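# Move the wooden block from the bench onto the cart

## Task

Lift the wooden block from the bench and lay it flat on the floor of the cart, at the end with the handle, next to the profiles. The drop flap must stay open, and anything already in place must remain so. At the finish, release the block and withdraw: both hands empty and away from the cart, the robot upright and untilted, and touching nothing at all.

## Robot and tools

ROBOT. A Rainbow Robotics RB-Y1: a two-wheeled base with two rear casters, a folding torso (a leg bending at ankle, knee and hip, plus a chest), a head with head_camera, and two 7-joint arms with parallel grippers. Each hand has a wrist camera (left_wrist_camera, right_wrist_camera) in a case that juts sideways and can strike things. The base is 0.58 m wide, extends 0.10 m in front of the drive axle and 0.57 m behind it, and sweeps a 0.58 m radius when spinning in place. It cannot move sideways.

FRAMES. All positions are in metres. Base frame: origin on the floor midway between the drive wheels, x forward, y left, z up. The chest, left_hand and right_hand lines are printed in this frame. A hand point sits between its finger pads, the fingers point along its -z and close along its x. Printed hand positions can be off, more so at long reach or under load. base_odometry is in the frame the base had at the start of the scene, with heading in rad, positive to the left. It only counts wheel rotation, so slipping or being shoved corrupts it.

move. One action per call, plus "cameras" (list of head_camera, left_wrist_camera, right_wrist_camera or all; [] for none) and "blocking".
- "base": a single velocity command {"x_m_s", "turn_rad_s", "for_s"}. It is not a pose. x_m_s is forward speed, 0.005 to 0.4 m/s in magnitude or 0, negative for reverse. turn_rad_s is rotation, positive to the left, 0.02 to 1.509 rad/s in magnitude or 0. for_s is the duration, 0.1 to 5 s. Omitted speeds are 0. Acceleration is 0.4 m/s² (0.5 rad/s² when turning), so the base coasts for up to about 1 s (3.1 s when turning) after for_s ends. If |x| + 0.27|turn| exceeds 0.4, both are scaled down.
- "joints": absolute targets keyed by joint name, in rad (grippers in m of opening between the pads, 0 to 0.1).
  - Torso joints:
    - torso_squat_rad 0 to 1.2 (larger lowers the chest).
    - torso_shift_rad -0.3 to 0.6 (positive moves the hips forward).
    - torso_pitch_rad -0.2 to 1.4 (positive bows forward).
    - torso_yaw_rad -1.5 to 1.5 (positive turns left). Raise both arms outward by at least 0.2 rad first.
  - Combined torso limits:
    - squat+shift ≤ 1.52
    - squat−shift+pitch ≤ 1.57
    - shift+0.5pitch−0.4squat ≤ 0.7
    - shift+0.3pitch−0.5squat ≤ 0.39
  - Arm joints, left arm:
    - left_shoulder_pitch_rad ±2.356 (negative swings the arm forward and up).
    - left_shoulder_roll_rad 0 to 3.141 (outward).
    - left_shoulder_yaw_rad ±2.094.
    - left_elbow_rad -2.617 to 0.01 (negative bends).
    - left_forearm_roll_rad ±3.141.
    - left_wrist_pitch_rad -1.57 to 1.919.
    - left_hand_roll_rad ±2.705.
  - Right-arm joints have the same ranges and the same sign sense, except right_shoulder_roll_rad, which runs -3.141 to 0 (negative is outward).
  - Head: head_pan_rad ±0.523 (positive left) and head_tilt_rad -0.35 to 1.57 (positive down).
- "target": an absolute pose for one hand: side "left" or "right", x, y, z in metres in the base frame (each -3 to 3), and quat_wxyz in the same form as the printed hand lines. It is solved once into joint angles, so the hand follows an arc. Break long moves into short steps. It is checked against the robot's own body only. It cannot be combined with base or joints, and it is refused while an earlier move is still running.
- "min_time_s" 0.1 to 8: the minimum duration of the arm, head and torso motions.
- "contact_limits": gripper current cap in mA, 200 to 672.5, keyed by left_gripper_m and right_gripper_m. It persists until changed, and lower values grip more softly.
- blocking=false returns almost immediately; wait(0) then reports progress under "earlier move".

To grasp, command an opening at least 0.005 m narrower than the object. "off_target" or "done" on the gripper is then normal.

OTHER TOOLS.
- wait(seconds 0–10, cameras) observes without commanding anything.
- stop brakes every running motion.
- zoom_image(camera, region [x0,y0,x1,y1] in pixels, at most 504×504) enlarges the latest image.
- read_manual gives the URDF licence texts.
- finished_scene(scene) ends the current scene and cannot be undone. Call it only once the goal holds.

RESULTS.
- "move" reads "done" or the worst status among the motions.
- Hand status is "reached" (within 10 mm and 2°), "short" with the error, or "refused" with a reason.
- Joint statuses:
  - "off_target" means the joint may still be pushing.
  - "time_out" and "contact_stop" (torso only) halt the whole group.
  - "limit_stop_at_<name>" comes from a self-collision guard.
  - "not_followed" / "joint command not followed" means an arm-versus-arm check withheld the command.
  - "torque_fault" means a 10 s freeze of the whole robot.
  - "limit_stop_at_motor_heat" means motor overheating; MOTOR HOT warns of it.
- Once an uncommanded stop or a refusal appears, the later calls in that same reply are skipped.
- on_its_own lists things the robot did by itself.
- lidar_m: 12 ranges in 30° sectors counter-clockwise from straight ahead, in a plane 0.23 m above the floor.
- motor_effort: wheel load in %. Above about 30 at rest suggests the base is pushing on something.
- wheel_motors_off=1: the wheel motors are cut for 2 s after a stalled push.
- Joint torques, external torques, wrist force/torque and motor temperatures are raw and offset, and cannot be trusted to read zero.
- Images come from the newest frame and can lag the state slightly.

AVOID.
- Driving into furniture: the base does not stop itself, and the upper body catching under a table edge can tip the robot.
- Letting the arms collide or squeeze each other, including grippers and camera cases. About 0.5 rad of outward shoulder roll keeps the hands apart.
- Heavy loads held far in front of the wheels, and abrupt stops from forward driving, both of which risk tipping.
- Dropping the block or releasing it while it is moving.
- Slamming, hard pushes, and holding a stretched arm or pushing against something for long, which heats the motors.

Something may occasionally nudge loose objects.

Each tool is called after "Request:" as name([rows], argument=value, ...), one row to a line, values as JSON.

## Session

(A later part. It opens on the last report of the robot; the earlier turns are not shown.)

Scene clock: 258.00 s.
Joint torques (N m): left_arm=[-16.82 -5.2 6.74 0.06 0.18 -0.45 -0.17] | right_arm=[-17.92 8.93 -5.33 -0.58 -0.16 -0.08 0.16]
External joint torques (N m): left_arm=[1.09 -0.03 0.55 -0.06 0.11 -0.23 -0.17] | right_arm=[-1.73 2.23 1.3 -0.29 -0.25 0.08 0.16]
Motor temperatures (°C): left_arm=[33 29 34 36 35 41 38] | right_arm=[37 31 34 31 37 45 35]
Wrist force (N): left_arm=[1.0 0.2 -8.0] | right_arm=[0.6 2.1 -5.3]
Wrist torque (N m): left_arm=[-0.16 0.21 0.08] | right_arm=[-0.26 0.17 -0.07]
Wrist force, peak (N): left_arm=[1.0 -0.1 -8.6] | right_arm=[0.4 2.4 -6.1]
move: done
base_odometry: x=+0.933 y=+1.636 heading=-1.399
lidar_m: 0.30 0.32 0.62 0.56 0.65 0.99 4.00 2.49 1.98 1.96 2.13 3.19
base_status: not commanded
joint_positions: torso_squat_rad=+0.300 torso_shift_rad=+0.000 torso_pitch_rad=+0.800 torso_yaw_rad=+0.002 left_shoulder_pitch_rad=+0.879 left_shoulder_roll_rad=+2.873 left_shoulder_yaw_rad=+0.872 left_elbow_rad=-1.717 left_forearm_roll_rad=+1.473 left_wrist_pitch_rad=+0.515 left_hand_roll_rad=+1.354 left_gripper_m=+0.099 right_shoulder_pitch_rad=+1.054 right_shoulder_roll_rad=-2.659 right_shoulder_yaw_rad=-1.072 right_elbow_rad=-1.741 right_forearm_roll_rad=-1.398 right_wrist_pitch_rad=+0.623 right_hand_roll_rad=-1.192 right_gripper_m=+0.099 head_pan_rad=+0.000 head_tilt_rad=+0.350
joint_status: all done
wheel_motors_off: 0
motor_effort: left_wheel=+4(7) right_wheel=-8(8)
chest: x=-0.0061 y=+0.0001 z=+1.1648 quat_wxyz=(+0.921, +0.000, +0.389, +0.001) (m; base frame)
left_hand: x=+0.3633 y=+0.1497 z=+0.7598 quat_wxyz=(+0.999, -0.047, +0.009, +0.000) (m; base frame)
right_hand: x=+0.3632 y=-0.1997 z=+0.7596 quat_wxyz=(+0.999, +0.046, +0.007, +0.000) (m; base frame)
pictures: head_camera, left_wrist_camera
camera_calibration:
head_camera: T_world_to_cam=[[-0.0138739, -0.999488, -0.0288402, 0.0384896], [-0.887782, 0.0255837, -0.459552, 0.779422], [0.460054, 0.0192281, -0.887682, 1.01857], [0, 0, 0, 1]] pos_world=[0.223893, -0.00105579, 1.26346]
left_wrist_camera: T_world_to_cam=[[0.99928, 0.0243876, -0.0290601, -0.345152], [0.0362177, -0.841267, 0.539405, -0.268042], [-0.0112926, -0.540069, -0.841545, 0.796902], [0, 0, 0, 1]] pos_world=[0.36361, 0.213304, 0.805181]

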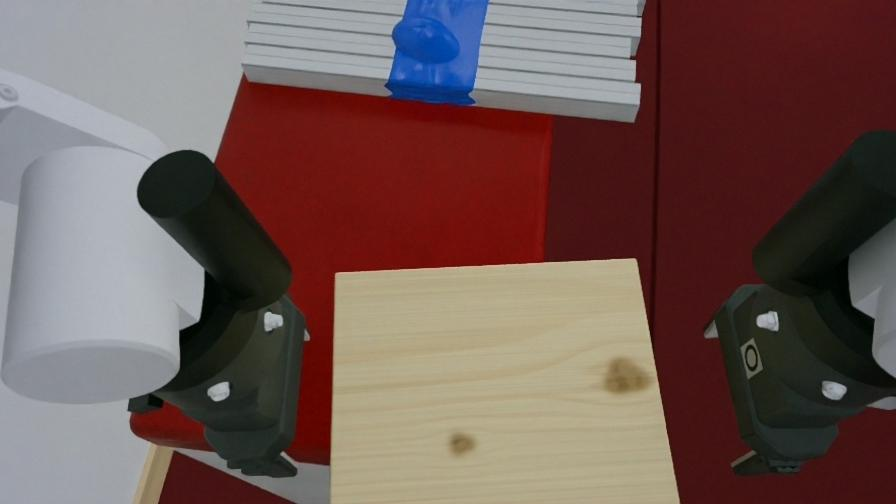

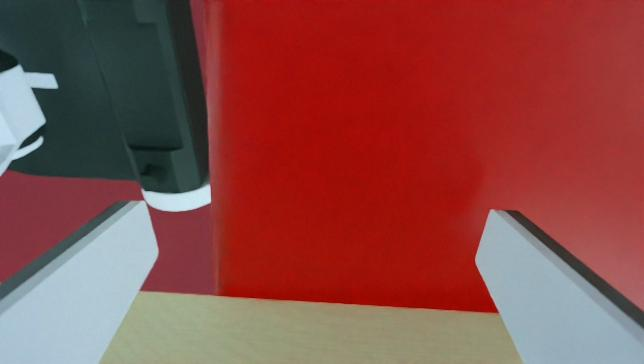

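Request:
move(target={"side":"left","x":0.335,"y":0.145,"z":0.766,"quat_wxyz":[0.999,-0.045,0,0]}, cameras=[])

Request:
move(target={"side":"right","x":0.335,"y":-0.185,"z":0.766,"quat_wxyz":[0.999,0.045,0,0]}, cameras=[])

Request:
move(target={"side":"left","x":0.335,"y":0.116,"z":0.766,"quat_wxyz":[0.999,-0.045,0,0]}, cameras=[])

Request:
move(target={"side":"right","x":0.335,"y":-0.145,"z":0.766,"quat_wxyz":[0.999,0.045,0,0]}, cameras=[])

Request:
move(target={"side":"left","x":0.335,"y":0.100,"z":0.766,"quat_wxyz":[0.999,-0.045,0,0]})

Scene clock: 261.03 s.
Joint torques (N m): left_arm=[-16.25 -5.08 6.51 -0.54 0.28 -0.4 -0.17] | right_arm=[-17.17 8.63 -5.94 -0.42 -0.25 -0.16 0.25]
External joint torques (N m): left_arm=[0.68 -0.31 0.45 0.18 0.24 -0.17 -0.17] | right_arm=[-0.98 1.93 0.7 -0.13 -0.34 0 0.25]
Motor temperatures (°C): left_arm=[33 29 34 36 35 40 38] | right_arm=[36 31 34 31 36 44 35]
Wrist force (N): left_arm=[1.0 0.0 -7.2] | right_arm=[0.7 2.0 -5.2]
Wrist torque (N m): left_arm=[-0.08 0.21 0.11] | right_arm=[-0.25 0.19 -0.07]
Wrist force, peak (N): left_arm=[1.0 -0.6 -8.6] | right_arm=[0.6 2.3 -5.8]
move: done
base_odometry: x=+0.933 y=+1.636 heading=-1.399
lidar_m: 0.29 0.32 0.62 0.56 0.63 1.00 4.00 2.49 1.99 1.96 2.11 3.20
base_status: not commanded
joint_positions: torso_squat_rad=+0.300 torso_shift_rad=+0.000 torso_pitch_rad=+0.800 torso_yaw_rad=+0.002 left_shoulder_pitch_rad=+0.856 left_shoulder_roll_rad=+2.856 left_shoulder_yaw_rad=+0.851 left_elbow_rad=-1.859 left_forearm_roll_rad=+1.257 left_wrist_pitch_rad=+0.531 left_hand_roll_rad=+1.600 left_gripper_m=+0.099 right_shoulder_pitch_rad=+1.054 right_shoulder_roll_rad=-2.659 right_shoulder_yaw_rad=-1.072 right_elbow_rad=-1.741 right_forearm_roll_rad=-1.398 right_wrist_pitch_rad=+0.623 right_hand_roll_rad=-1.192 right_gripper_m=+0.099 head_pan_rad=+0.000 head_tilt_rad=+0.350
joint_status: all done
wheel_motors_off: 0
motor_effort: left_wheel=+5(5) right_wheel=-5(8)
chest: x=-0.0060 y=+0.0001 z=+1.1648 quat_wxyz=(+0.921, +0.000, +0.389, +0.001) (m; base frame)
left_hand: x=+0.3354 y=+0.1444 z=+0.7662 quat_wxyz=(+0.999, -0.047, +0.005, -0.001) (m; base frame)
left_hand_status: reached (checked arc, planned for 0.4 s): 1 mm and 0.6 deg off.
right_hand: x=+0.3633 y=-0.1997 z=+0.7597 quat_wxyz=(+0.999, +0.046, +0.007, +0.000) (m; base frame)
pictures: none
No camera images: "cameras" was empty.

Scene clock: 261.80 s.
Joint torques (N m): left_arm=[-15.67 -5 6.41 -0.62 0.21 -0.25 -0.23] | right_arm=[-17.39 8.95 -5.57 -1.03 -0.24 0 0.27]
External joint torques (N m): left_arm=[1.27 -0.22 0.35 0.1 0.16 -0.03 -0.23] | right_arm=[-2 2.74 1.01 0.12 -0.36 0.17 0.27]
Motor temperatures (°C): left_arm=[33 29 34 36 35 39 38] | right_arm=[36 31 33 31 36 44 34]
Wrist force (N): left_arm=[0.9 0.5 -7.9] | right_arm=[0.5 2.1 -4.8]
Wrist torque (N m): left_arm=[-0.15 0.19 0.10] | right_arm=[-0.28 0.15 -0.06]
Wrist force, peak (N): left_arm=[0.7 -0.3 -8.3] | right_arm=[-0.1 3.4 -5.5]
move: done
base_odometry: x=+0.933 y=+1.636 heading=-1.399
lidar_m: 0.29 0.33 0.62 0.57 0.66 0.99 4.00 2.50 1.99 1.96 2.12 3.20
base_status: not commanded
joint_positions: torso_squat_rad=+0.300 torso_shift_rad=+0.000 torso_pitch_rad=+0.800 torso_yaw_rad=+0.002 left_shoulder_pitch_rad=+0.856 left_shoulder_roll_rad=+2.856 left_shoulder_yaw_rad=+0.851 left_elbow_rad=-1.859 left_forearm_roll_rad=+1.257 left_wrist_pitch_rad=+0.531 left_hand_roll_rad=+1.600 left_gripper_m=+0.099 right_shoulder_pitch_rad=+1.043 right_shoulder_roll_rad=-2.648 right_shoulder_yaw_rad=-1.061 right_elbow_rad=-1.886 right_forearm_roll_rad=-1.211 right_wrist_pitch_rad=+0.652 right_hand_roll_rad=-1.417 right_gripper_m=+0.099 head_pan_rad=+0.000 head_tilt_rad=+0.350
joint_status: all done
wheel_motors_off: 0
motor_effort: left_wheel=+6(7) right_wheel=-4(7)
chest: x=-0.0060 y=+0.0001 z=+1.1648 quat_wxyz=(+0.921, +0.000, +0.389, +0.001) (m; base frame)
left_hand: x=+0.3354 y=+0.1444 z=+0.7662 quat_wxyz=(+0.999, -0.047, +0.005, -0.001) (m; base frame)
right_hand: x=+0.3352 y=-0.1846 z=+0.7661 quat_wxyz=(+0.999, +0.047, +0.002, +0.001) (m; base frame)
right_hand_status: reached (checked arc, planned for 0.4 s): 0 mm and 0.3 deg off.
pictures: none
No camera images: "cameras" was empty.

Scene clock: 262.43 s.
Joint torques (N m): left_arm=[-16.37 -5.15 8.24 0.07 -0.24 -0.55 -0.15] | right_arm=[-17.03 8.76 -5.79 -0.94 -0.17 -0.2 0.25]
External joint torques (N m): left_arm=[1.07 -0.42 1.87 0.81 -0.28 -0.33 -0.15] | right_arm=[-1.64 2.55 0.79 0.2 -0.29 -0.02 0.25]
Motor temperatures (°C): left_arm=[33 29 34 36 35 39 38] | right_arm=[36 31 33 31 36 44 34]
Wrist force (N): left_arm=[0.8 0.8 -7.2] | right_arm=[1.1 2.0 -5.4]
Wrist torque (N m): left_arm=[0.04 0.20 0.20] | right_arm=[-0.24 0.23 -0.07]
Wrist force, peak (N): left_arm=[0.3 1.9 -8.0] | right_arm=[0.7 2.1 -5.9]
move: done
base_odometry: x=+0.933 y=+1.636 heading=-1.399
lidar_m: 0.28 0.32 0.62 0.56 0.65 0.98 3.99 2.49 1.99 1.96 2.11 3.21
base_status: not commanded
joint_positions: torso_squat_rad=+0.300 torso_shift_rad=+0.000 torso_pitch_rad=+0.800 torso_yaw_rad=+0.002 left_shoulder_pitch_rad=+0.857 left_shoulder_roll_rad=+2.933 left_shoulder_yaw_rad=+0.889 left_elbow_rad=-1.841 left_forearm_roll_rad=+1.243 left_wrist_pitch_rad=+0.570 left_hand_roll_rad=+1.679 left_gripper_m=+0.099 right_shoulder_pitch_rad=+1.043 right_shoulder_roll_rad=-2.648 right_shoulder_yaw_rad=-1.061 right_elbow_rad=-1.886 right_forearm_roll_rad=-1.211 right_wrist_pitch_rad=+0.652 right_hand_roll_rad=-1.417 right_gripper_m=+0.099 head_pan_rad=+0.000 head_tilt_rad=+0.350
joint_status: all done
wheel_motors_off: 0
motor_effort: left_wheel=+6(7) right_wheel=-6(7)
chest: x=-0.0060 y=+0.0001 z=+1.1648 quat_wxyz=(+0.921, +0.000, +0.389, +0.001) (m; base frame)
left_hand: x=+0.3350 y=+0.1160 z=+0.7660 quat_wxyz=(+0.999, -0.045, +0.000, +0.000) (m; base frame)
left_hand_status: reached (checked arc, planned for 0.3 s): 0 mm and 0.0 deg off.
right_hand: x=+0.3352 y=-0.1846 z=+0.7661 quat_wxyz=(+0.999, +0.047, +0.002, +0.001) (m; base frame)
pictures: none
No camera images: "cameras" was empty.

Scene clock: 263.17 s.
Joint torques (N m): left_arm=[-16.42 -4.63 7.85 -0.38 -0.19 -0.85 -0.14] | right_arm=[-17.12 7.47 -7.37 -0.74 0.08 0.07 0.25]
External joint torques (N m): left_arm=[1.03 0.1 1.47 0.36 -0.22 -0.64 -0.13] | right_arm=[-0.78 1.69 -0.43 0.57 -0.06 0.24 0.25]
Motor temperatures (°C): left_arm=[33 29 34 36 35 39 38] | right_arm=[36 31 33 31 36 44 34]
Wrist force (N): left_arm=[1.0 1.3 -7.1] | right_arm=[0.6 2.3 -5.3]
Wrist torque (N m): left_arm=[-0.09 0.17 0.20] | right_arm=[-0.29 0.17 -0.06]
Wrist force, peak (N): left_arm=[-0.3 1.4 -8.1] | right_arm=[-0.5 2.9 -6.2]
move: done
base_odometry: x=+0.933 y=+1.636 heading=-1.399
lidar_m: 0.29 0.32 0.62 0.57 0.64 0.98 3.98 2.50 1.99 1.97 2.12 3.20
base_status: not commanded
joint_positions: torso_squat_rad=+0.300 torso_shift_rad=+0.000 torso_pitch_rad=+0.800 torso_yaw_rad=+0.002 left_shoulder_pitch_rad=+0.857 left_shoulder_roll_rad=+2.933 left_shoulder_yaw_rad=+0.889 left_elbow_rad=-1.841 left_forearm_roll_rad=+1.243 left_wrist_pitch_rad=+0.570 left_hand_roll_rad=+1.679 left_gripper_m=+0.099 right_shoulder_pitch_rad=+1.035 right_shoulder_roll_rad=-2.757 right_shoulder_yaw_rad=-1.099 right_elbow_rad=-1.872 right_forearm_roll_rad=-1.188 right_wrist_pitch_rad=+0.706 right_hand_roll_rad=-1.528 right_gripper_m=+0.099 head_pan_rad=+0.000 head_tilt_rad=+0.350
joint_status: all done
wheel_motors_off: 0
motor_effort: left_wheel=+7(7) right_wheel=-6(8)
chest: x=-0.0060 y=+0.0001 z=+1.1648 quat_wxyz=(+0.921, +0.000, +0.389, +0.001) (m; base frame)
left_hand: x=+0.3350 y=+0.1161 z=+0.7660 quat_wxyz=(+0.999, -0.045, +0.000, +0.000) (m; base frame)
right_hand: x=+0.3349 y=-0.1449 z=+0.7660 quat_wxyz=(+0.999, +0.045, +0.000, +0.000) (m; base frame)
right_hand_status: reached (checked arc, planned for 0.4 s): 0 mm and 0.0 deg off.
pictures: none
No camera images: "cameras" was empty.

Scene clock: 263.87 s.
Joint torques (N m): left_arm=[-19.36 7.59 25.66 -5.42 0.64 -10.43 1] | right_arm=[-22.93 -3.07 -19.04 -4.95 -0.73 -8.17 -1.93]
External joint torques (N m): left_arm=[-1.64 12.29 19.16 -4.74 0.61 -10.22 1] | right_arm=[-6.63 -8.88 -12.15 -3.66 -0.87 -8.01 -1.93]
Motor temperatures (°C): left_arm=[33 29 34 36 35 39 38] | right_arm=[36 31 33 31 36 44 34]
Wrist force (N): left_arm=[4.0 45.3 6.7] | right_arm=[-4.3 -36.2 0.3]
Wrist torque (N m): left_arm=[-1.02 0.08 -1.20] | right_arm=[0.56 0.35 2.11]
Wrist force, peak (N): left_arm=[4.5 54.8 7.5] | right_arm=[-7.7 -43.7 0.3]
move: done
base_odometry: x=+0.933 y=+1.636 heading=-1.399
lidar_m: 0.29 0.32 0.62 0.57 0.63 1.00 4.00 2.50 1.99 1.96 2.12 3.20
base_status: not commanded
joint_positions: torso_squat_rad=+0.300 torso_shift_rad=+0.000 torso_pitch_rad=+0.800 torso_yaw_rad=+0.002 left_shoulder_pitch_rad=+0.857 left_shoulder_roll_rad=+2.972 left_shoulder_yaw_rad=+0.905 left_elbow_rad=-1.823 left_forearm_roll_rad=+1.257 left_wrist_pitch_rad=+0.588 left_hand_roll_rad=+1.698 left_gripper_m=+0.099 right_shoulder_pitch_rad=+1.037 right_shoulder_roll_rad=-2.754 right_shoulder_yaw_rad=-1.096 right_elbow_rad=-1.871 right_forearm_roll_rad=-1.188 right_wrist_pitch_rad=+0.708 right_hand_roll_rad=-1.527 right_gripper_m=+0.099 head_pan_rad=+0.000 head_tilt_rad=+0.350
joint_status: all done
wheel_motors_off: 0
motor_effort: left_wheel=+7(7) right_wheel=-6(8)
chest: x=-0.0062 y=+0.0002 z=+1.1649 quat_wxyz=(+0.921, +0.000, +0.389, +0.001) (m; base frame)
left_hand: x=+0.3350 y=+0.1038 z=+0.7657 quat_wxyz=(+0.999, -0.042, +0.000, +0.002) (m; base frame)
left_hand_status: reached (checked arc, planned for 0.2 s): 4 mm and 0.4 deg off.
right_hand: x=+0.3345 y=-0.1479 z=+0.7652 quat_wxyz=(+0.999, +0.042, +0.001, -0.001) (m; base frame)
pictures: head_camera, left_wrist_camera, right_wrist_camera
camera_calibration:
head_camera: T_world_to_cam=[[-0.0137335, -0.999488, -0.0288882, 0.0386182], [-0.887681, 0.0254854, -0.459753, 0.779518], [0.460254, 0.0193295, -0.887577, 1.01857], [0, 0, 0, 1]] pos_world=[0.223693, -0.000956343, 1.26356]
left_wrist_camera: T_world_to_cam=[[0.999505, 0.0296541, -0.0105352, -0.330463], [0.0307116, -0.84609, 0.532155, -0.300889], [0.00686685, -0.532215, -0.846581, 0.773718], [0, 0, 0, 1]] pos_world=[0.334227, 0.167005, 0.811653]
right_wrist_camera: T_world_to_cam=[[-0.99934, -0.0243227, -0.0269782, 0.350091], [-0.0354405, 0.815685, 0.57741, -0.282332], [0.00796155, 0.577985, -0.816008, 0.779395], [0, 0, 0, 1]] pos_world=[0.333649, -0.21167, 0.80846]

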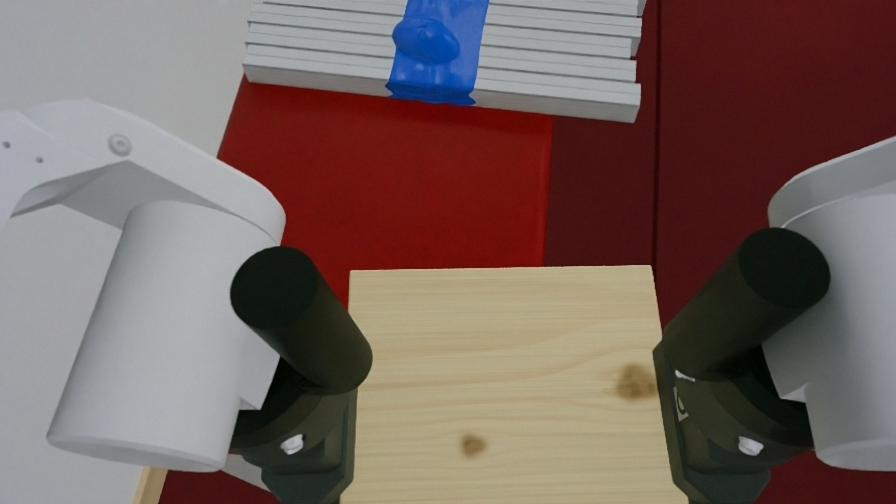

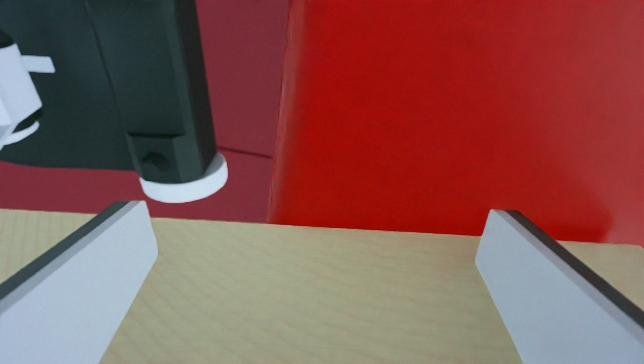

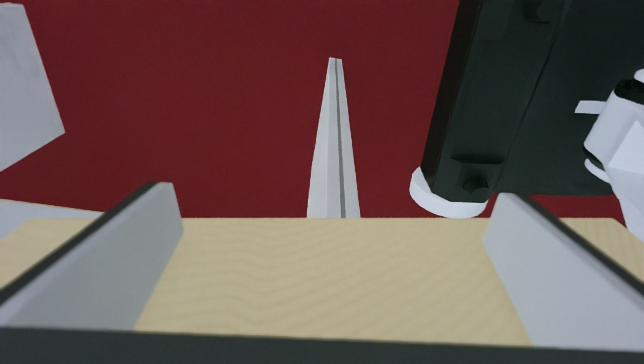

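Request:
move(target={"side":"left","x":0.335,"y":0.090,"z":0.766,"quat_wxyz":[0.999,-0.045,0,0]}, cameras=[])

Request:
move(joints={"torso_squat_rad":0.0}, min_time_s=2.5)

Scene clock: 265.67 s.
Joint torques (N m): left_arm=[-22.24 16.08 40.61 -5.49 1.83 -18.43 3.37] | right_arm=[-27.44 -14.94 -29.72 -10.82 -2.47 -15.52 -3.65]
External joint torques (N m): left_arm=[-4.35 20.77 34.05 -4.87 1.8 -18.23 3.37] | right_arm=[-11.17 -20.77 -22.85 -9.54 -2.61 -15.38 -3.66]
Motor temperatures (°C): left_arm=[32 28 34 36 35 39 38] | right_arm=[36 31 33 31 36 43 34]
Wrist force (N): left_arm=[2.8 82.1 19.2] | right_arm=[-2.8 -70.2 5.0]
Wrist torque (N m): left_arm=[-2.02 -0.13 -3.47] | right_arm=[1.34 0.66 3.96]
Wrist force, peak (N): left_arm=[3.8 90.8 22.4] | right_arm=[-3.1 -76.1 3.7]
move: done
base_odometry: x=+0.933 y=+1.636 heading=-1.399
lidar_m: 0.29 0.32 0.61 0.57 0.65 0.98 3.99 2.51 1.99 1.96 2.12 3.21
base_status: not commanded
joint_positions: torso_squat_rad=+0.300 torso_shift_rad=+0.000 torso_pitch_rad=+0.799 torso_yaw_rad=+0.002 left_shoulder_pitch_rad=+0.858 left_shoulder_roll_rad=+2.999 left_shoulder_yaw_rad=+0.914 left_elbow_rad=-1.807 left_forearm_roll_rad=+1.271 left_wrist_pitch_rad=+0.600 left_hand_roll_rad=+1.706 left_gripper_m=+0.099 right_shoulder_pitch_rad=+1.038 right_shoulder_roll_rad=-2.751 right_shoulder_yaw_rad=-1.093 right_elbow_rad=-1.870 right_forearm_roll_rad=-1.187 right_wrist_pitch_rad=+0.710 right_hand_roll_rad=-1.527 right_gripper_m=+0.099 head_pan_rad=+0.000 head_tilt_rad=+0.350
joint_status: all done
wheel_motors_off: 0
motor_effort: left_wheel=+9(10) right_wheel=-7(10)
chest: x=-0.0064 y=+0.0002 z=+1.1650 quat_wxyz=(+0.921, +0.000, +0.389, +0.001) (m; base frame)
left_hand: x=+0.3352 y=+0.0968 z=+0.7649 quat_wxyz=(+0.999, -0.039, +0.000, +0.003) (m; base frame)
left_hand_status: reached (checked arc, planned for 0.2 s): 7 mm and 0.8 deg off.
right_hand: x=+0.3346 y=-0.1508 z=+0.7647 quat_wxyz=(+0.999, +0.039, +0.001, -0.003) (m; base frame)
pictures: none
No camera images: "cameras" was empty.

Scene clock: 268.43 s.
Joint torques (N m): left_arm=[-28.19 11.65 40.63 -6.22 2.04 -16.89 3.64] | right_arm=[-30.39 -15.01 -31.23 -13.45 -3.34 -15.45 -3.64]
External joint torques (N m): left_arm=[-10.32 16.34 34.07 -5.57 2 -16.7 3.64] | right_arm=[-14.14 -20.85 -24.38 -12.16 -3.47 -15.3 -3.65]
Motor temperatures (°C): left_arm=[33 28 34 36 35 40 38] | right_arm=[36 31 33 31 36 44 34]
Wrist force (N): left_arm=[3.4 70.2 -10.9] | right_arm=[1.0 -68.4 -10.5]
Wrist torque (N m): left_arm=[-1.22 0.11 -3.76] | right_arm=[1.04 0.00 3.82]
Wrist force, peak (N): left_arm=[2.5 82.1 18.6] | right_arm=[-3.3 -70.3 2.7]
move: done
base_odometry: x=+0.933 y=+1.636 heading=-1.399
lidar_m: 0.30 0.32 0.62 0.57 0.65 0.99 4.00 2.49 1.99 1.96 2.13 3.20
base_status: not commanded
joint_positions: torso_squat_rad=+0.000 torso_shift_rad=+0.000 torso_pitch_rad=+0.801 torso_yaw_rad=+0.002 left_shoulder_pitch_rad=+0.859 left_shoulder_roll_rad=+3.000 left_shoulder_yaw_rad=+0.913 left_elbow_rad=-1.807 left_forearm_roll_rad=+1.271 left_wrist_pitch_rad=+0.600 left_hand_roll_rad=+1.705 left_gripper_m=+0.099 right_shoulder_pitch_rad=+1.039 right_shoulder_roll_rad=-2.751 right_shoulder_yaw_rad=-1.093 right_elbow_rad=-1.869 right_forearm_roll_rad=-1.187 right_wrist_pitch_rad=+0.710 right_hand_roll_rad=-1.527 right_gripper_m=+0.099 head_pan_rad=+0.000 head_tilt_rad=+0.350
joint_status: all done
wheel_motors_off: 0
motor_effort: left_wheel=+7(9) right_wheel=-6(9)
chest: x=-0.0057 y=+0.0002 z=+1.1959 quat_wxyz=(+0.921, +0.000, +0.390, +0.001) (m; base frame)
left_hand: x=+0.3345 y=+0.0965 z=+0.7948 quat_wxyz=(+0.999, -0.039, +0.001, +0.002) (m; base frame)
right_hand: x=+0.3346 y=-0.1513 z=+0.7948 quat_wxyz=(+0.999, +0.039, +0.002, -0.003) (m; base frame)
pictures: head_camera, left_wrist_camera, right_wrist_camera
camera_calibration:
head_camera: T_world_to_cam=[[-0.0138078, -0.99949, -0.0287828, 0.0393969], [-0.888153, 0.0254832, -0.458841, 0.793139], [0.459341, 0.0192279, -0.888052, 1.04645], [0, 0, 0, 1]] pos_world=[0.224294, -0.000956094, 1.29437]
left_wrist_camera: T_world_to_cam=[[0.999447, 0.0305075, -0.0132075, -0.327395], [0.032889, -0.849507, 0.526551, -0.318468], [0.00484391, -0.526694, -0.850041, 0.797352], [0, 0, 0, 1]] pos_world=[0.333826, 0.159408, 0.841147]
right_wrist_camera: T_world_to_cam=[[-0.999462, -0.0210253, -0.025165, 0.349942], [-0.0316458, 0.819564, 0.572113, -0.293031], [0.0085955, 0.572602, -0.819788, 0.807545], [0, 0, 0, 1]] pos_world=[0.33354, -0.214887, 0.838469]

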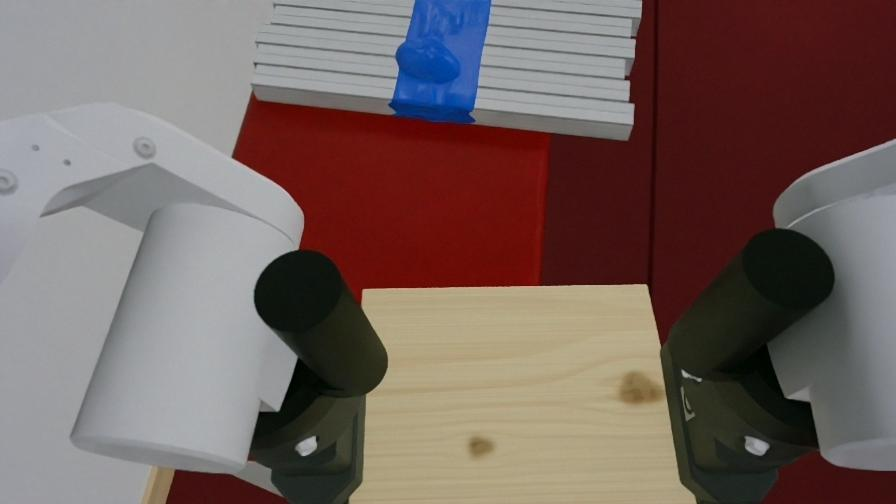

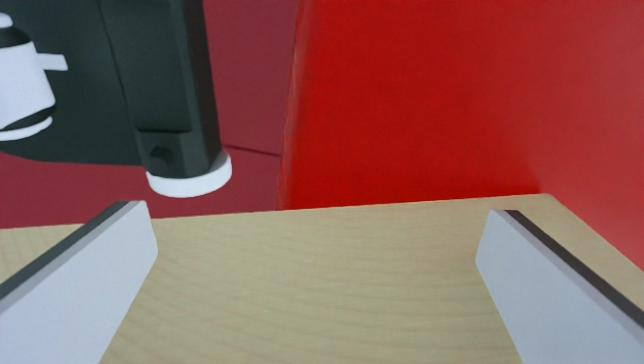

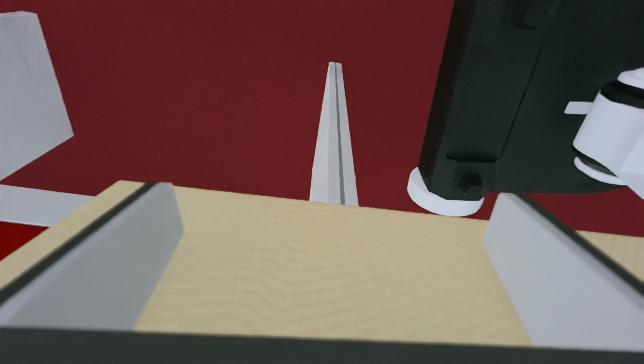

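Request:
move(joints={"torso_squat_rad":0.3}, min_time_s=2, cameras=[])

Request:
move(target={"side":"left","x":0.335,"y":0.090,"z":0.766,"quat_wxyz":[0.9987,-0.045,0,-0.02]}, cameras=[])

Request:
move(target={"side":"right","x":0.335,"y":-0.145,"z":0.766,"quat_wxyz":[0.9987,0.045,0,0.02]}, cameras=["left_wrist_camera"])

Scene clock: 275.13 s.
Joint torques (N m): left_arm=[-26.9 12.53 40.46 -2.07 0.47 -16.88 3.29] | right_arm=[-31.99 -14.95 -32.71 -7.37 -1.65 -16.09 -4.05]
External joint torques (N m): left_arm=[-9.02 17.22 33.9 -1.44 0.44 -16.68 3.29] | right_arm=[-15.74 -20.79 -25.86 -6.08 -1.78 -15.95 -4.05]
Motor temperatures (°C): left_arm=[33 28 34 36 34 41 38] | right_arm=[36 31 34 31 36 45 35]
Wrist force (N): left_arm=[-5.9 76.2 18.0] | right_arm=[-15.4 -73.6 9.1]
Wrist torque (N m): left_arm=[-1.83 0.47 -2.91] | right_arm=[1.44 0.63 4.36]
Wrist force, peak (N): left_arm=[-6.7 77.0 18.1] | right_arm=[-15.6 -74.0 8.6]
move: done
base_odometry: x=+0.933 y=+1.636 heading=-1.399
lidar_m: 0.29 0.32 0.62 0.57 0.66 0.99 3.99 2.48 2.00 1.96 2.11 3.21
base_status: not commanded
joint_positions: torso_squat_rad=+0.300 torso_shift_rad=-0.001 torso_pitch_rad=+0.799 torso_yaw_rad=+0.002 left_shoulder_pitch_rad=+0.859 left_shoulder_roll_rad=+3.000 left_shoulder_yaw_rad=+0.913 left_elbow_rad=-1.808 left_forearm_roll_rad=+1.271 left_wrist_pitch_rad=+0.600 left_hand_roll_rad=+1.706 left_gripper_m=+0.099 right_shoulder_pitch_rad=+1.039 right_shoulder_roll_rad=-2.751 right_shoulder_yaw_rad=-1.092 right_elbow_rad=-1.871 right_forearm_roll_rad=-1.188 right_wrist_pitch_rad=+0.710 right_hand_roll_rad=-1.527 right_gripper_m=+0.099 head_pan_rad=+0.000 head_tilt_rad=+0.350
joint_status: all done
wheel_motors_off: 0
motor_effort: left_wheel=+10(11) right_wheel=-3(9)
chest: x=-0.0067 y=+0.0002 z=+1.1651 quat_wxyz=(+0.921, +0.000, +0.389, +0.001) (m; base frame)
left_hand: x=+0.3339 y=+0.0965 z=+0.7647 quat_wxyz=(+0.999, -0.039, +0.000, +0.002) (m; base frame)
right_hand: x=+0.3335 y=-0.1512 z=+0.7646 quat_wxyz=(+0.999, +0.039, +0.001, -0.003) (m; base frame)
pictures: none
No camera images: "cameras" was empty.

Scene clock: 275.67 s.
Joint torques (N m): left_arm=[-23.95 19.8 37.86 -10.32 -3.01 -16.67 -3.73] | right_arm=[-33.09 -16.22 -32.96 -9.02 2.47 -15.01 0.87]
External joint torques (N m): left_arm=[-6 24.5 31.33 -9.77 -3.03 -16.48 -3.73] | right_arm=[-16.84 -22.07 -26.11 -7.73 2.34 -14.87 0.87]
Motor temperatures (°C): left_arm=[33 28 34 36 34 41 38] | right_arm=[36 31 34 31 36 45 35]
Wrist force (N): left_arm=[4.2 70.2 12.4] | right_arm=[-14.3 -65.4 6.7]
Wrist torque (N m): left_arm=[-1.62 -0.81 4.12] | right_arm=[1.25 0.12 -1.25]
Wrist force, peak (N): left_arm=[-1.2 78.4 16.3] | right_arm=[-16.9 -74.0 6.2]
move: done
base_odometry: x=+0.933 y=+1.636 heading=-1.399
lidar_m: 0.29 0.32 0.62 0.57 0.63 1.00 3.99 2.49 1.99 1.96 2.12 3.21
base_status: not commanded
joint_positions: torso_squat_rad=+0.300 torso_shift_rad=+0.000 torso_pitch_rad=+0.799 torso_yaw_rad=+0.002 left_shoulder_pitch_rad=+0.855 left_shoulder_roll_rad=+3.003 left_shoulder_yaw_rad=+0.907 left_elbow_rad=-1.800 left_forearm_roll_rad=+1.277 left_wrist_pitch_rad=+0.593 left_hand_roll_rad=+1.667 left_gripper_m=+0.099 right_shoulder_pitch_rad=+1.039 right_shoulder_roll_rad=-2.751 right_shoulder_yaw_rad=-1.092 right_elbow_rad=-1.870 right_forearm_roll_rad=-1.189 right_wrist_pitch_rad=+0.710 right_hand_roll_rad=-1.528 right_gripper_m=+0.099 head_pan_rad=+0.000 head_tilt_rad=+0.350
joint_status: all done
wheel_motors_off: 0
motor_effort: left_wheel=+9(11) right_wheel=-3(9)
chest: x=-0.0066 y=+0.0002 z=+1.1650 quat_wxyz=(+0.921, +0.000, +0.389, +0.001) (m; base frame)
left_hand: x=+0.3362 y=+0.0967 z=+0.7643 quat_wxyz=(+0.999, -0.039, -0.001, -0.015) (m; base frame)
left_hand_status: reached (checked arc, planned for 0.2 s): 7 mm and 0.9 deg off.
right_hand: x=+0.3334 y=-0.1514 z=+0.7644 quat_wxyz=(+0.999, +0.039, +0.002, -0.004) (m; base frame)
pictures: none
No camera images: "cameras" was empty.

Scene clock: 276.20 s.
Joint torques (N m): left_arm=[-25.64 20.36 38.9 -9.9 -3.91 -16.96 -4.01] | right_arm=[-31.54 -22.48 -30.58 -16.35 2.89 -15.51 3.48]
External joint torques (N m): left_arm=[-7.7 25.06 32.38 -9.33 -3.94 -16.77 -4.01] | right_arm=[-15.25 -28.31 -23.74 -15.09 2.75 -15.36 3.48]
Motor temperatures (°C): left_arm=[33 28 34 36 34 41 38] | right_arm=[36 31 34 31 36 45 35]
Wrist force (N): left_arm=[-1.6 72.6 12.5] | right_arm=[-5.9 -69.4 7.0]
Wrist torque (N m): left_arm=[-1.58 -0.92 4.23] | right_arm=[1.41 -0.62 -3.98]
Wrist force, peak (N): left_arm=[-1.8 78.8 9.1] | right_arm=[-3.3 -74.7 6.5]
move: done
base_odometry: x=+0.933 y=+1.636 heading=-1.399
lidar_m: 0.29 0.32 0.61 0.57 0.64 0.99 3.99 2.50 1.98 1.95 2.11 3.19
base_status: not commanded
joint_positions: torso_squat_rad=+0.300 torso_shift_rad=+0.000 torso_pitch_rad=+0.799 torso_yaw_rad=+0.002 left_shoulder_pitch_rad=+0.856 left_shoulder_roll_rad=+3.003 left_shoulder_yaw_rad=+0.907 left_elbow_rad=-1.801 left_forearm_roll_rad=+1.278 left_wrist_pitch_rad=+0.593 left_hand_roll_rad=+1.667 left_gripper_m=+0.099 right_shoulder_pitch_rad=+1.035 right_shoulder_roll_rad=-2.752 right_shoulder_yaw_rad=-1.086 right_elbow_rad=-1.866 right_forearm_roll_rad=-1.191 right_wrist_pitch_rad=+0.705 right_hand_roll_rad=-1.490 right_gripper_m=+0.099 head_pan_rad=+0.000 head_tilt_rad=+0.350
joint_status: all done
wheel_motors_off: 0
motor_effort: left_wheel=+7(10) right_wheel=-5(7)
chest: x=-0.0065 y=+0.0001 z=+1.1650 quat_wxyz=(+0.921, +0.000, +0.389, +0.001) (m; base frame)
left_hand: x=+0.3360 y=+0.0969 z=+0.7641 quat_wxyz=(+0.999, -0.038, -0.001, -0.015) (m; base frame)
right_hand: x=+0.3349 y=-0.1523 z=+0.7640 quat_wxyz=(+0.999, +0.038, +0.000, +0.014) (m; base frame)
right_hand_status: reached (checked arc, planned for 0.2 s): 8 mm and 1.0 deg off.
pictures: left_wrist_camera
camera_calibration:
left_wrist_camera: T_world_to_cam=[[0.999965, -0.00309276, -0.00775782, -0.330293], [0.00145132, -0.850419, 0.526103, -0.291021], [-0.00822451, -0.526096, -0.850385, 0.775998], [0, 0, 0, 1]] pos_world=[0.337086, 0.159738, 0.810441]

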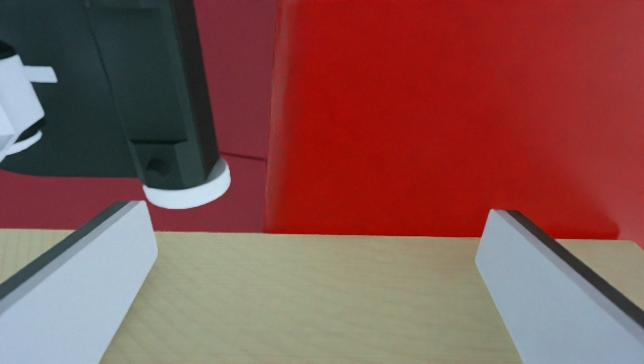

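Request:
move(target={"side":"left","x":0.335,"y":0.090,"z":0.766,"quat_wxyz":[0.9987,-0.045,0,-0.011]}, cameras=[])

Request:
move(target={"side":"right","x":0.335,"y":-0.144,"z":0.766,"quat_wxyz":[0.9987,0.045,0,0.011]}, cameras=[])

Request:
move(joints={"torso_squat_rad":0.0}, min_time_s=2.5, cameras=["left_wrist_camera"])

Scene clock: 278.37 s.
Joint torques (N m): left_arm=[-25.18 19.29 37.59 -9.13 -3.92 -16.05 -3.94] | right_arm=[-30.92 -22.52 -30.16 -16.23 2.84 -14.92 3.44]
External joint torques (N m): left_arm=[-7.23 23.99 31.05 -8.56 -3.96 -15.85 -3.94] | right_arm=[-14.62 -28.35 -23.32 -14.99 2.7 -14.78 3.44]
Motor temperatures (°C): left_arm=[33 29 34 36 34 41 38] | right_arm=[36 31 34 31 36 46 35]
Wrist force (N): left_arm=[-0.7 67.3 8.7] | right_arm=[-5.3 -66.8 6.2]
Wrist torque (N m): left_arm=[-1.52 -0.70 3.88] | right_arm=[1.32 -0.51 -3.78]
Wrist force, peak (N): left_arm=[-1.7 73.8 11.8] | right_arm=[-5.9 -69.9 6.0]
move: done
base_odometry: x=+0.933 y=+1.636 heading=-1.399
lidar_m: 0.29 0.32 0.62 0.57 0.64 0.98 3.99 2.49 1.98 1.97 2.11 3.19
base_status: not commanded
joint_positions: torso_squat_rad=+0.300 torso_shift_rad=+0.000 torso_pitch_rad=+0.799 torso_yaw_rad=+0.002 left_shoulder_pitch_rad=+0.857 left_shoulder_roll_rad=+3.002 left_shoulder_yaw_rad=+0.910 left_elbow_rad=-1.800 left_forearm_roll_rad=+1.282 left_wrist_pitch_rad=+0.595 left_hand_roll_rad=+1.678 left_gripper_m=+0.099 right_shoulder_pitch_rad=+1.035 right_shoulder_roll_rad=-2.752 right_shoulder_yaw_rad=-1.086 right_elbow_rad=-1.866 right_forearm_roll_rad=-1.191 right_wrist_pitch_rad=+0.705 right_hand_roll_rad=-1.490 right_gripper_m=+0.099 head_pan_rad=+0.000 head_tilt_rad=+0.350
joint_status: all done
wheel_motors_off: 0
motor_effort: left_wheel=+7(8) right_wheel=-7(7)
chest: x=-0.0065 y=+0.0001 z=+1.1650 quat_wxyz=(+0.921, +0.000, +0.389, +0.001) (m; base frame)
left_hand: x=+0.3358 y=+0.0966 z=+0.7643 quat_wxyz=(+0.999, -0.039, +0.000, -0.006) (m; base frame)
left_hand_status: reached (checked arc, planned for 0.1 s): 7 mm and 0.9 deg off.
right_hand: x=+0.3350 y=-0.1522 z=+0.7640 quat_wxyz=(+0.999, +0.038, +0.000, +0.014) (m; base frame)
pictures: none
No camera images: "cameras" was empty.

Scene clock: 278.90 s.
Joint torques (N m): left_arm=[-25.21 18.8 37.25 -8.81 -3.95 -15.99 -3.78] | right_arm=[-29.05 -23.25 -30.62 -16.22 2.59 -14.75 3.68]
External joint torques (N m): left_arm=[-7.26 23.51 30.7 -8.24 -3.98 -15.79 -3.78] | right_arm=[-12.73 -29.08 -23.76 -14.98 2.46 -14.6 3.68]
Motor temperatures (°C): left_arm=[33 29 34 36 34 41 38] | right_arm=[36 31 34 31 36 46 35]
Wrist force (N): left_arm=[0.1 69.5 10.7] | right_arm=[-4.9 -67.5 6.1]
Wrist torque (N m): left_arm=[-1.62 -0.68 3.96] | right_arm=[1.33 -0.54 -3.84]
Wrist force, peak (N): left_arm=[0.1 69.5 10.7] | right_arm=[-5.1 -67.9 6.1]
move: done
base_odometry: x=+0.933 y=+1.636 heading=-1.399
lidar_m: 0.29 0.32 0.62 0.57 0.64 0.99 3.99 2.49 1.99 1.95 2.12 3.20
base_status: not commanded
joint_positions: torso_squat_rad=+0.300 torso_shift_rad=+0.000 torso_pitch_rad=+0.799 torso_yaw_rad=+0.002 left_shoulder_pitch_rad=+0.857 left_shoulder_roll_rad=+3.002 left_shoulder_yaw_rad=+0.910 left_elbow_rad=-1.800 left_forearm_roll_rad=+1.282 left_wrist_pitch_rad=+0.595 left_hand_roll_rad=+1.678 left_gripper_m=+0.099 right_shoulder_pitch_rad=+1.037 right_shoulder_roll_rad=-2.754 right_shoulder_yaw_rad=-1.090 right_elbow_rad=-1.864 right_forearm_roll_rad=-1.194 right_wrist_pitch_rad=+0.707 right_hand_roll_rad=-1.505 right_gripper_m=+0.099 head_pan_rad=+0.000 head_tilt_rad=+0.350
joint_status: all done
wheel_motors_off: 0
motor_effort: left_wheel=+7(8) right_wheel=-5(6)
chest: x=-0.0065 y=+0.0001 z=+1.1650 quat_wxyz=(+0.921, +0.000, +0.389, +0.001) (m; base frame)
left_hand: x=+0.3358 y=+0.0966 z=+0.7643 quat_wxyz=(+0.999, -0.039, +0.000, -0.006) (m; base frame)
right_hand: x=+0.3351 y=-0.1512 z=+0.7642 quat_wxyz=(+0.999, +0.039, +0.001, +0.005) (m; base frame)
right_hand_status: reached (checked arc, planned for 0.1 s): 7 mm and 1.0 deg off.
pictures: none
No camera images: "cameras" was empty.

Scene clock: 281.67 s.
Joint torques (N m): left_arm=[-30.53 16.66 38.62 -8.33 -4.16 -15.72 -3.9] | right_arm=[-32.08 -22.24 -30.78 -16.36 2.55 -14.77 3.26]
External joint torques (N m): left_arm=[-12.61 21.35 32.09 -7.73 -4.2 -15.52 -3.9] | right_arm=[-15.78 -28.08 -23.93 -15.1 2.41 -14.63 3.26]
Motor temperatures (°C): left_arm=[33 29 34 36 34 41 38] | right_arm=[36 31 34 31 36 46 35]
Wrist force (N): left_arm=[-0.1 65.2 -10.6] | right_arm=[-2.8 -63.4 -11.3]
Wrist torque (N m): left_arm=[-1.21 0.18 3.75] | right_arm=[0.87 0.36 -3.67]
Wrist force, peak (N): left_arm=[0.4 69.2 9.6] | right_arm=[-4.8 -67.7 4.8]
move: done
base_odometry: x=+0.933 y=+1.636 heading=-1.399
lidar_m: 0.29 0.32 0.61 0.57 0.65 0.99 3.99 2.50 1.98 1.96 2.13 3.20
base_status: not commanded
joint_positions: torso_squat_rad=+0.000 torso_shift_rad=+0.000 torso_pitch_rad=+0.801 torso_yaw_rad=+0.002 left_shoulder_pitch_rad=+0.858 left_shoulder_roll_rad=+3.003 left_shoulder_yaw_rad=+0.910 left_elbow_rad=-1.800 left_forearm_roll_rad=+1.282 left_wrist_pitch_rad=+0.595 left_hand_roll_rad=+1.678 left_gripper_m=+0.099 right_shoulder_pitch_rad=+1.037 right_shoulder_roll_rad=-2.754 right_shoulder_yaw_rad=-1.090 right_elbow_rad=-1.864 right_forearm_roll_rad=-1.194 right_wrist_pitch_rad=+0.707 right_hand_roll_rad=-1.505 right_gripper_m=+0.099 head_pan_rad=+0.000 head_tilt_rad=+0.350
joint_status: all done
wheel_motors_off: 0
motor_effort: left_wheel=+7(8) right_wheel=-4(7)
chest: x=-0.0057 y=+0.0001 z=+1.1959 quat_wxyz=(+0.921, +0.000, +0.390, +0.001) (m; base frame)
left_hand: x=+0.3351 y=+0.0967 z=+0.7941 quat_wxyz=(+0.999, -0.039, +0.002, -0.006) (m; base frame)
right_hand: x=+0.3349 y=-0.1512 z=+0.7942 quat_wxyz=(+0.999, +0.039, +0.002, +0.005) (m; base frame)
pictures: left_wrist_camera
camera_calibration:
left_wrist_camera: T_world_to_cam=[[0.999809, 0.0131196, -0.0144864, -0.325358], [0.0187812, -0.85004, 0.526383, -0.313012], [-0.00540806, -0.526554, -0.850124, 0.80035], [0, 0, 0, 1]] pos_world=[0.335503, 0.159623, 0.840448]

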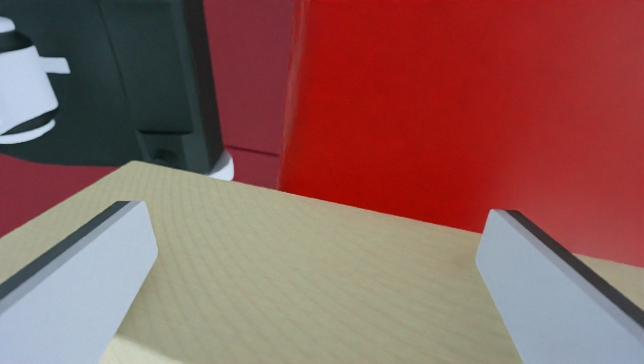

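Request:
move(joints={"torso_squat_rad":0.3}, min_time_s=2, cameras=[])

Request:
move(target={"side":"right","x":0.337,"y":-0.168,"z":0.766,"quat_wxyz":[0.999,0.045,0,0.005]}, cameras=[])

Request:
move(target={"side":"left","x":0.337,"y":0.120,"z":0.766,"quat_wxyz":[0.999,-0.045,0,-0.005]}, cameras=[])

Request:
move(joints={"left_gripper_m":0.02,"right_gripper_m":0.02})

Scene clock: 288.90 s.
Joint torques (N m): left_arm=[-21.2 20.51 35.97 -12.12 -2.86 -15.58 -3.87] | right_arm=[-26.59 -24.16 -28.66 -20.14 1.6 -14.54 3.44]
External joint torques (N m): left_arm=[-3.23 25.22 29.42 -11.57 -2.89 -15.39 -3.87] | right_arm=[-10.25 -30 -21.79 -18.91 1.46 -14.4 3.44]
Motor temperatures (°C): left_arm=[33 29 34 36 34 42 38] | right_arm=[37 31 34 32 36 47 35]
Wrist force (N): left_arm=[10.1 67.7 15.3] | right_arm=[5.7 -67.9 8.2]
Wrist torque (N m): left_arm=[-1.54 -0.82 4.09] | right_arm=[1.34 -0.34 -4.01]
Wrist force, peak (N): left_arm=[10.0 68.6 15.2] | right_arm=[5.4 -68.6 8.1]
move: done
base_odometry: x=+0.933 y=+1.636 heading=-1.399
lidar_m: 0.29 0.32 0.62 0.57 0.65 0.99 4.00 2.50 1.98 1.97 2.12 3.20
base_status: not commanded
joint_positions: torso_squat_rad=+0.300 torso_shift_rad=+0.000 torso_pitch_rad=+0.799 torso_yaw_rad=+0.002 left_shoulder_pitch_rad=+0.856 left_shoulder_roll_rad=+3.002 left_shoulder_yaw_rad=+0.910 left_elbow_rad=-1.799 left_forearm_roll_rad=+1.282 left_wrist_pitch_rad=+0.595 left_hand_roll_rad=+1.678 left_gripper_m=+0.099 right_shoulder_pitch_rad=+1.036 right_shoulder_roll_rad=-2.754 right_shoulder_yaw_rad=-1.091 right_elbow_rad=-1.863 right_forearm_roll_rad=-1.194 right_wrist_pitch_rad=+0.707 right_hand_roll_rad=-1.505 right_gripper_m=+0.099 head_pan_rad=+0.000 head_tilt_rad=+0.350
joint_status: all done
wheel_motors_off: 0
motor_effort: left_wheel=+2(8) right_wheel=-9(10)
chest: x=-0.0065 y=+0.0001 z=+1.1651 quat_wxyz=(+0.921, +0.000, +0.389, +0.001) (m; base frame)
left_hand: x=+0.3368 y=+0.0964 z=+0.7648 quat_wxyz=(+0.999, -0.039, -0.001, -0.006) (m; base frame)
right_hand: x=+0.3361 y=-0.1512 z=+0.7645 quat_wxyz=(+0.999, +0.039, +0.000, +0.005) (m; base frame)
pictures: none
No camera images: "cameras" was empty.

Scene clock: 289.73 s.
Joint torques (N m): left_arm=[-16.07 -0.52 10.88 -3.1 -0.27 -2.64 -0.72] | right_arm=[-18.36 5.87 -8.21 -1.75 0.48 -0.36 0.37]
External joint torques (N m): left_arm=[1.91 4.17 4.25 -2.52 -0.3 -2.42 -0.72] | right_arm=[-2.49 -0.15 -1.48 -0.55 0.35 -0.19 0.37]
Motor temperatures (°C): left_arm=[33 29 34 36 34 42 38] | right_arm=[37 31 34 32 36 46 35]
Wrist force (N): left_arm=[4.1 8.6 -1.2] | right_arm=[0.1 2.5 -4.4]
Wrist torque (N m): left_arm=[-0.21 -0.06 0.51] | right_arm=[-0.33 0.11 -0.06]
Wrist force, peak (N): left_arm=[9.4 67.7 14.8] | right_arm=[5.7 -68.1 7.9]
move: done
base_odometry: x=+0.933 y=+1.636 heading=-1.399
lidar_m: 0.29 0.32 0.62 0.56 0.64 0.99 3.99 2.51 1.98 1.97 2.12 3.21
base_status: not commanded
joint_positions: torso_squat_rad=+0.300 torso_shift_rad=+0.000 torso_pitch_rad=+0.800 torso_yaw_rad=+0.002 left_shoulder_pitch_rad=+0.855 left_shoulder_roll_rad=+3.007 left_shoulder_yaw_rad=+0.917 left_elbow_rad=-1.801 left_forearm_roll_rad=+1.281 left_wrist_pitch_rad=+0.591 left_hand_roll_rad=+1.677 left_gripper_m=+0.099 right_shoulder_pitch_rad=+1.040 right_shoulder_roll_rad=-2.699 right_shoulder_yaw_rad=-1.076 right_elbow_rad=-1.877 right_forearm_roll_rad=-1.195 right_wrist_pitch_rad=+0.677 right_hand_roll_rad=-1.464 right_gripper_m=+0.099 head_pan_rad=+0.000 head_tilt_rad=+0.350
joint_status: all done
wheel_motors_off: 0
motor_effort: left_wheel=+6(8) right_wheel=-7(10)
chest: x=-0.0062 y=+0.0001 z=+1.1649 quat_wxyz=(+0.921, +0.000, +0.389, +0.001) (m; base frame)
left_hand: x=+0.3356 y=+0.0909 z=+0.7657 quat_wxyz=(+0.999, -0.044, +0.000, -0.010) (m; base frame)
right_hand: x=+0.3366 y=-0.1680 z=+0.7652 quat_wxyz=(+0.999, +0.044, +0.000, +0.004) (m; base frame)
right_hand_status: reached (checked arc, planned for 0.3 s): 1 mm and 0.2 deg off.
pictures: none
No camera images: "cameras" was empty.

Scene clock: 290.40 s.
Joint torques (N m): left_arm=[-16.02 -4.09 7.18 -1.04 -0.12 -0.66 -0.28] | right_arm=[-17.87 5.86 -7.98 -1.77 0.12 -0.57 0.16]
External joint torques (N m): left_arm=[1.44 0.68 0.86 -0.37 -0.15 -0.44 -0.28] | right_arm=[-2 -0.17 -1.25 -0.57 -0.01 -0.4 0.16]
Motor temperatures (°C): left_arm=[33 29 34 36 34 41 38] | right_arm=[36 31 34 32 36 46 35]
Wrist force (N): left_arm=[1.8 1.3 -7.4] | right_arm=[0.4 0.0 -5.6]
Wrist torque (N m): left_arm=[-0.25 0.30 0.12] | right_arm=[-0.27 0.25 -0.21]
Wrist force, peak (N): left_arm=[4.5 8.6 -2.8] | right_arm=[0.4 0.5 -6.0]
move: done
base_odometry: x=+0.933 y=+1.636 heading=-1.399
lidar_m: 0.28 0.32 0.62 0.57 0.65 0.99 3.98 2.49 1.98 1.97 2.11 3.20
base_status: not commanded
joint_positions: torso_squat_rad=+0.300 torso_shift_rad=+0.000 torso_pitch_rad=+0.800 torso_yaw_rad=+0.002 left_shoulder_pitch_rad=+0.855 left_shoulder_roll_rad=+2.925 left_shoulder_yaw_rad=+0.882 left_elbow_rad=-1.836 left_forearm_roll_rad=+1.255 left_wrist_pitch_rad=+0.561 left_hand_roll_rad=+1.650 left_gripper_m=+0.099 right_shoulder_pitch_rad=+1.040 right_shoulder_roll_rad=-2.699 right_shoulder_yaw_rad=-1.076 right_elbow_rad=-1.877 right_forearm_roll_rad=-1.195 right_wrist_pitch_rad=+0.677 right_hand_roll_rad=-1.464 right_gripper_m=+0.099 head_pan_rad=+0.000 head_tilt_rad=+0.350
joint_status: all done
wheel_motors_off: 0
motor_effort: left_wheel=+5(6) right_wheel=-7(7)
chest: x=-0.0061 y=+0.0001 z=+1.1649 quat_wxyz=(+0.921, +0.000, +0.389, +0.001) (m; base frame)
left_hand: x=+0.3372 y=+0.1200 z=+0.7659 quat_wxyz=(+0.999, -0.045, +0.000, -0.005) (m; base frame)
left_hand_status: reached (checked arc, planned for 0.3 s): 0 mm and 0.0 deg off.
right_hand: x=+0.3366 y=-0.1680 z=+0.7651 quat_wxyz=(+0.999, +0.044, +0.000, +0.004) (m; base frame)
pictures: none
No camera images: "cameras" was empty.

Scene clock: 291.83 s.
Joint torques (N m): left_arm=[-16.06 -4.21 7.56 -1.11 -0.17 -0.66 -0.27] | right_arm=[-18.03 5.07 -8.12 -3.58 0 -1.33 0.13]
External joint torques (N m): left_arm=[1.4 0.54 1.24 -0.44 -0.2 -0.44 -0.27] | right_arm=[-2.16 -0.97 -1.4 -2.39 -0.13 -1.16 0.13]
Motor temperatures (°C): left_arm=[33 29 34 36 34 41 38] | right_arm=[36 31 34 32 36 46 34]
Wrist force (N): left_arm=[1.7 1.4 -7.5] | right_arm=[2.4 -2.6 -3.8]
Wrist torque (N m): left_arm=[-0.32 0.31 0.10] | right_arm=[-0.19 0.14 -0.20]
Wrist force, peak (N): left_arm=[1.3 1.5 -8.5] | right_arm=[4.3 -5.3 -1.8]
move: done
base_odometry: x=+0.933 y=+1.636 heading=-1.399
lidar_m: 0.29 0.32 0.62 0.57 0.64 0.98 3.99 2.50 1.99 1.96 2.11 3.20
base_status: not commanded
joint_positions: torso_squat_rad=+0.300 torso_shift_rad=+0.000 torso_pitch_rad=+0.800 torso_yaw_rad=+0.001 left_shoulder_pitch_rad=+0.855 left_shoulder_roll_rad=+2.925 left_shoulder_yaw_rad=+0.882 left_elbow_rad=-1.836 left_forearm_roll_rad=+1.255 left_wrist_pitch_rad=+0.561 left_hand_roll_rad=+1.650 left_gripper_m=+0.020 right_shoulder_pitch_rad=+1.040 right_shoulder_roll_rad=-2.698 right_shoulder_yaw_rad=-1.076 right_elbow_rad=-1.876 right_forearm_roll_rad=-1.195 right_wrist_pitch_rad=+0.677 right_hand_roll_rad=-1.464 right_gripper_m=+0.020 head_pan_rad=+0.000 head_tilt_rad=+0.350
joint_status: all done
wheel_motors_off: 0
motor_effort: left_wheel=+5(6) right_wheel=-6(8)
chest: x=-0.0061 y=+0.0001 z=+1.1649 quat_wxyz=(+0.921, +0.000, +0.389, +0.001) (m; base frame)
left_hand: x=+0.3372 y=+0.1199 z=+0.7659 quat_wxyz=(+0.999, -0.045, +0.000, -0.005) (m; base frame)
right_hand: x=+0.3368 y=-0.1683 z=+0.7651 quat_wxyz=(+0.999, +0.044, -0.001, +0.004) (m; base frame)
pictures: head_camera, left_wrist_camera, right_wrist_camera
camera_calibration:
head_camera: T_world_to_cam=[[-0.0138725, -0.999488, -0.028841, 0.0384888], [-0.8877, 0.0255863, -0.459711, 0.779515], [0.460213, 0.0192248, -0.8876, 1.01848], [0, 0, 0, 1]] pos_world=[0.223793, -0.00105578, 1.26346]
left_wrist_camera: T_world_to_cam=[[0.999813, 0.0161943, -0.0105681, -0.331541], [0.0193363, -0.843282, 0.537123, -0.287705], [-0.000213544, -0.537227, -0.843437, 0.783023], [0, 0, 0, 1]] pos_world=[0.337209, 0.183414, 0.811461]
right_wrist_camera: T_world_to_cam=[[-0.998958, -0.0343284, -0.0300694, 0.352449], [-0.0454063, 0.813636, 0.579598, -0.264205], [0.00456893, 0.58036, -0.814347, 0.79133], [0, 0, 0, 1]] pos_world=[0.336469, -0.23219, 0.808148]

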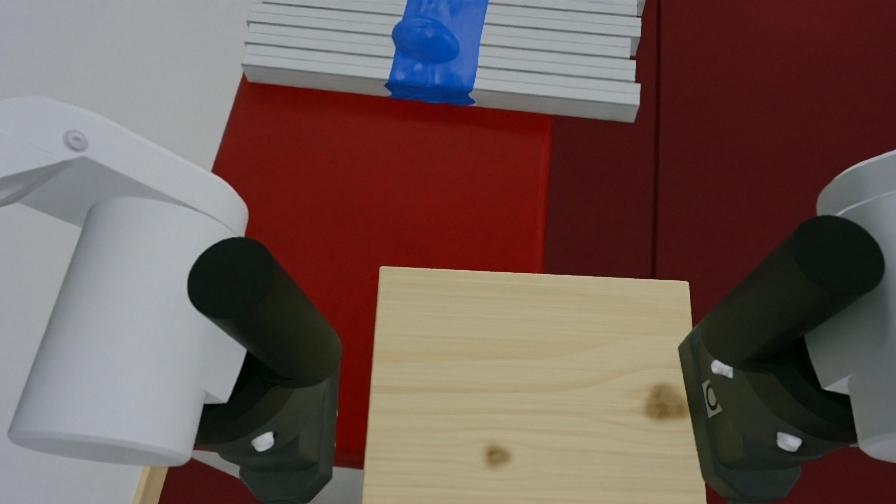

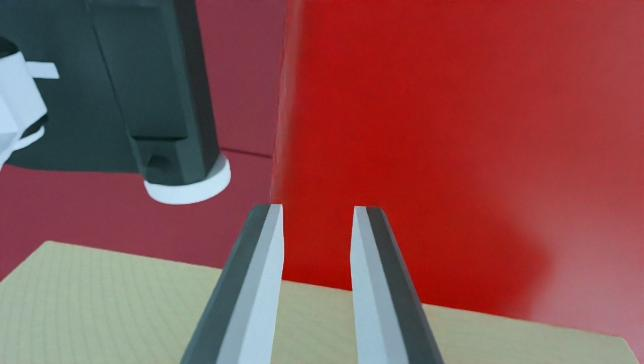

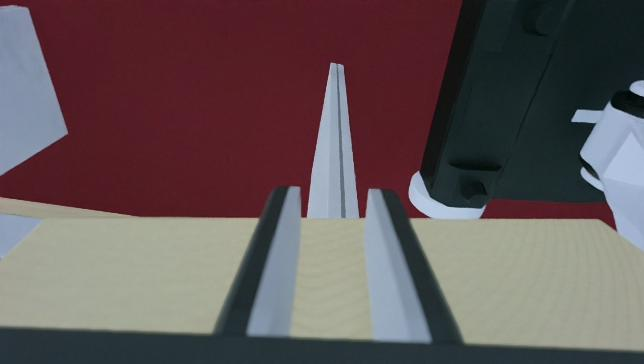

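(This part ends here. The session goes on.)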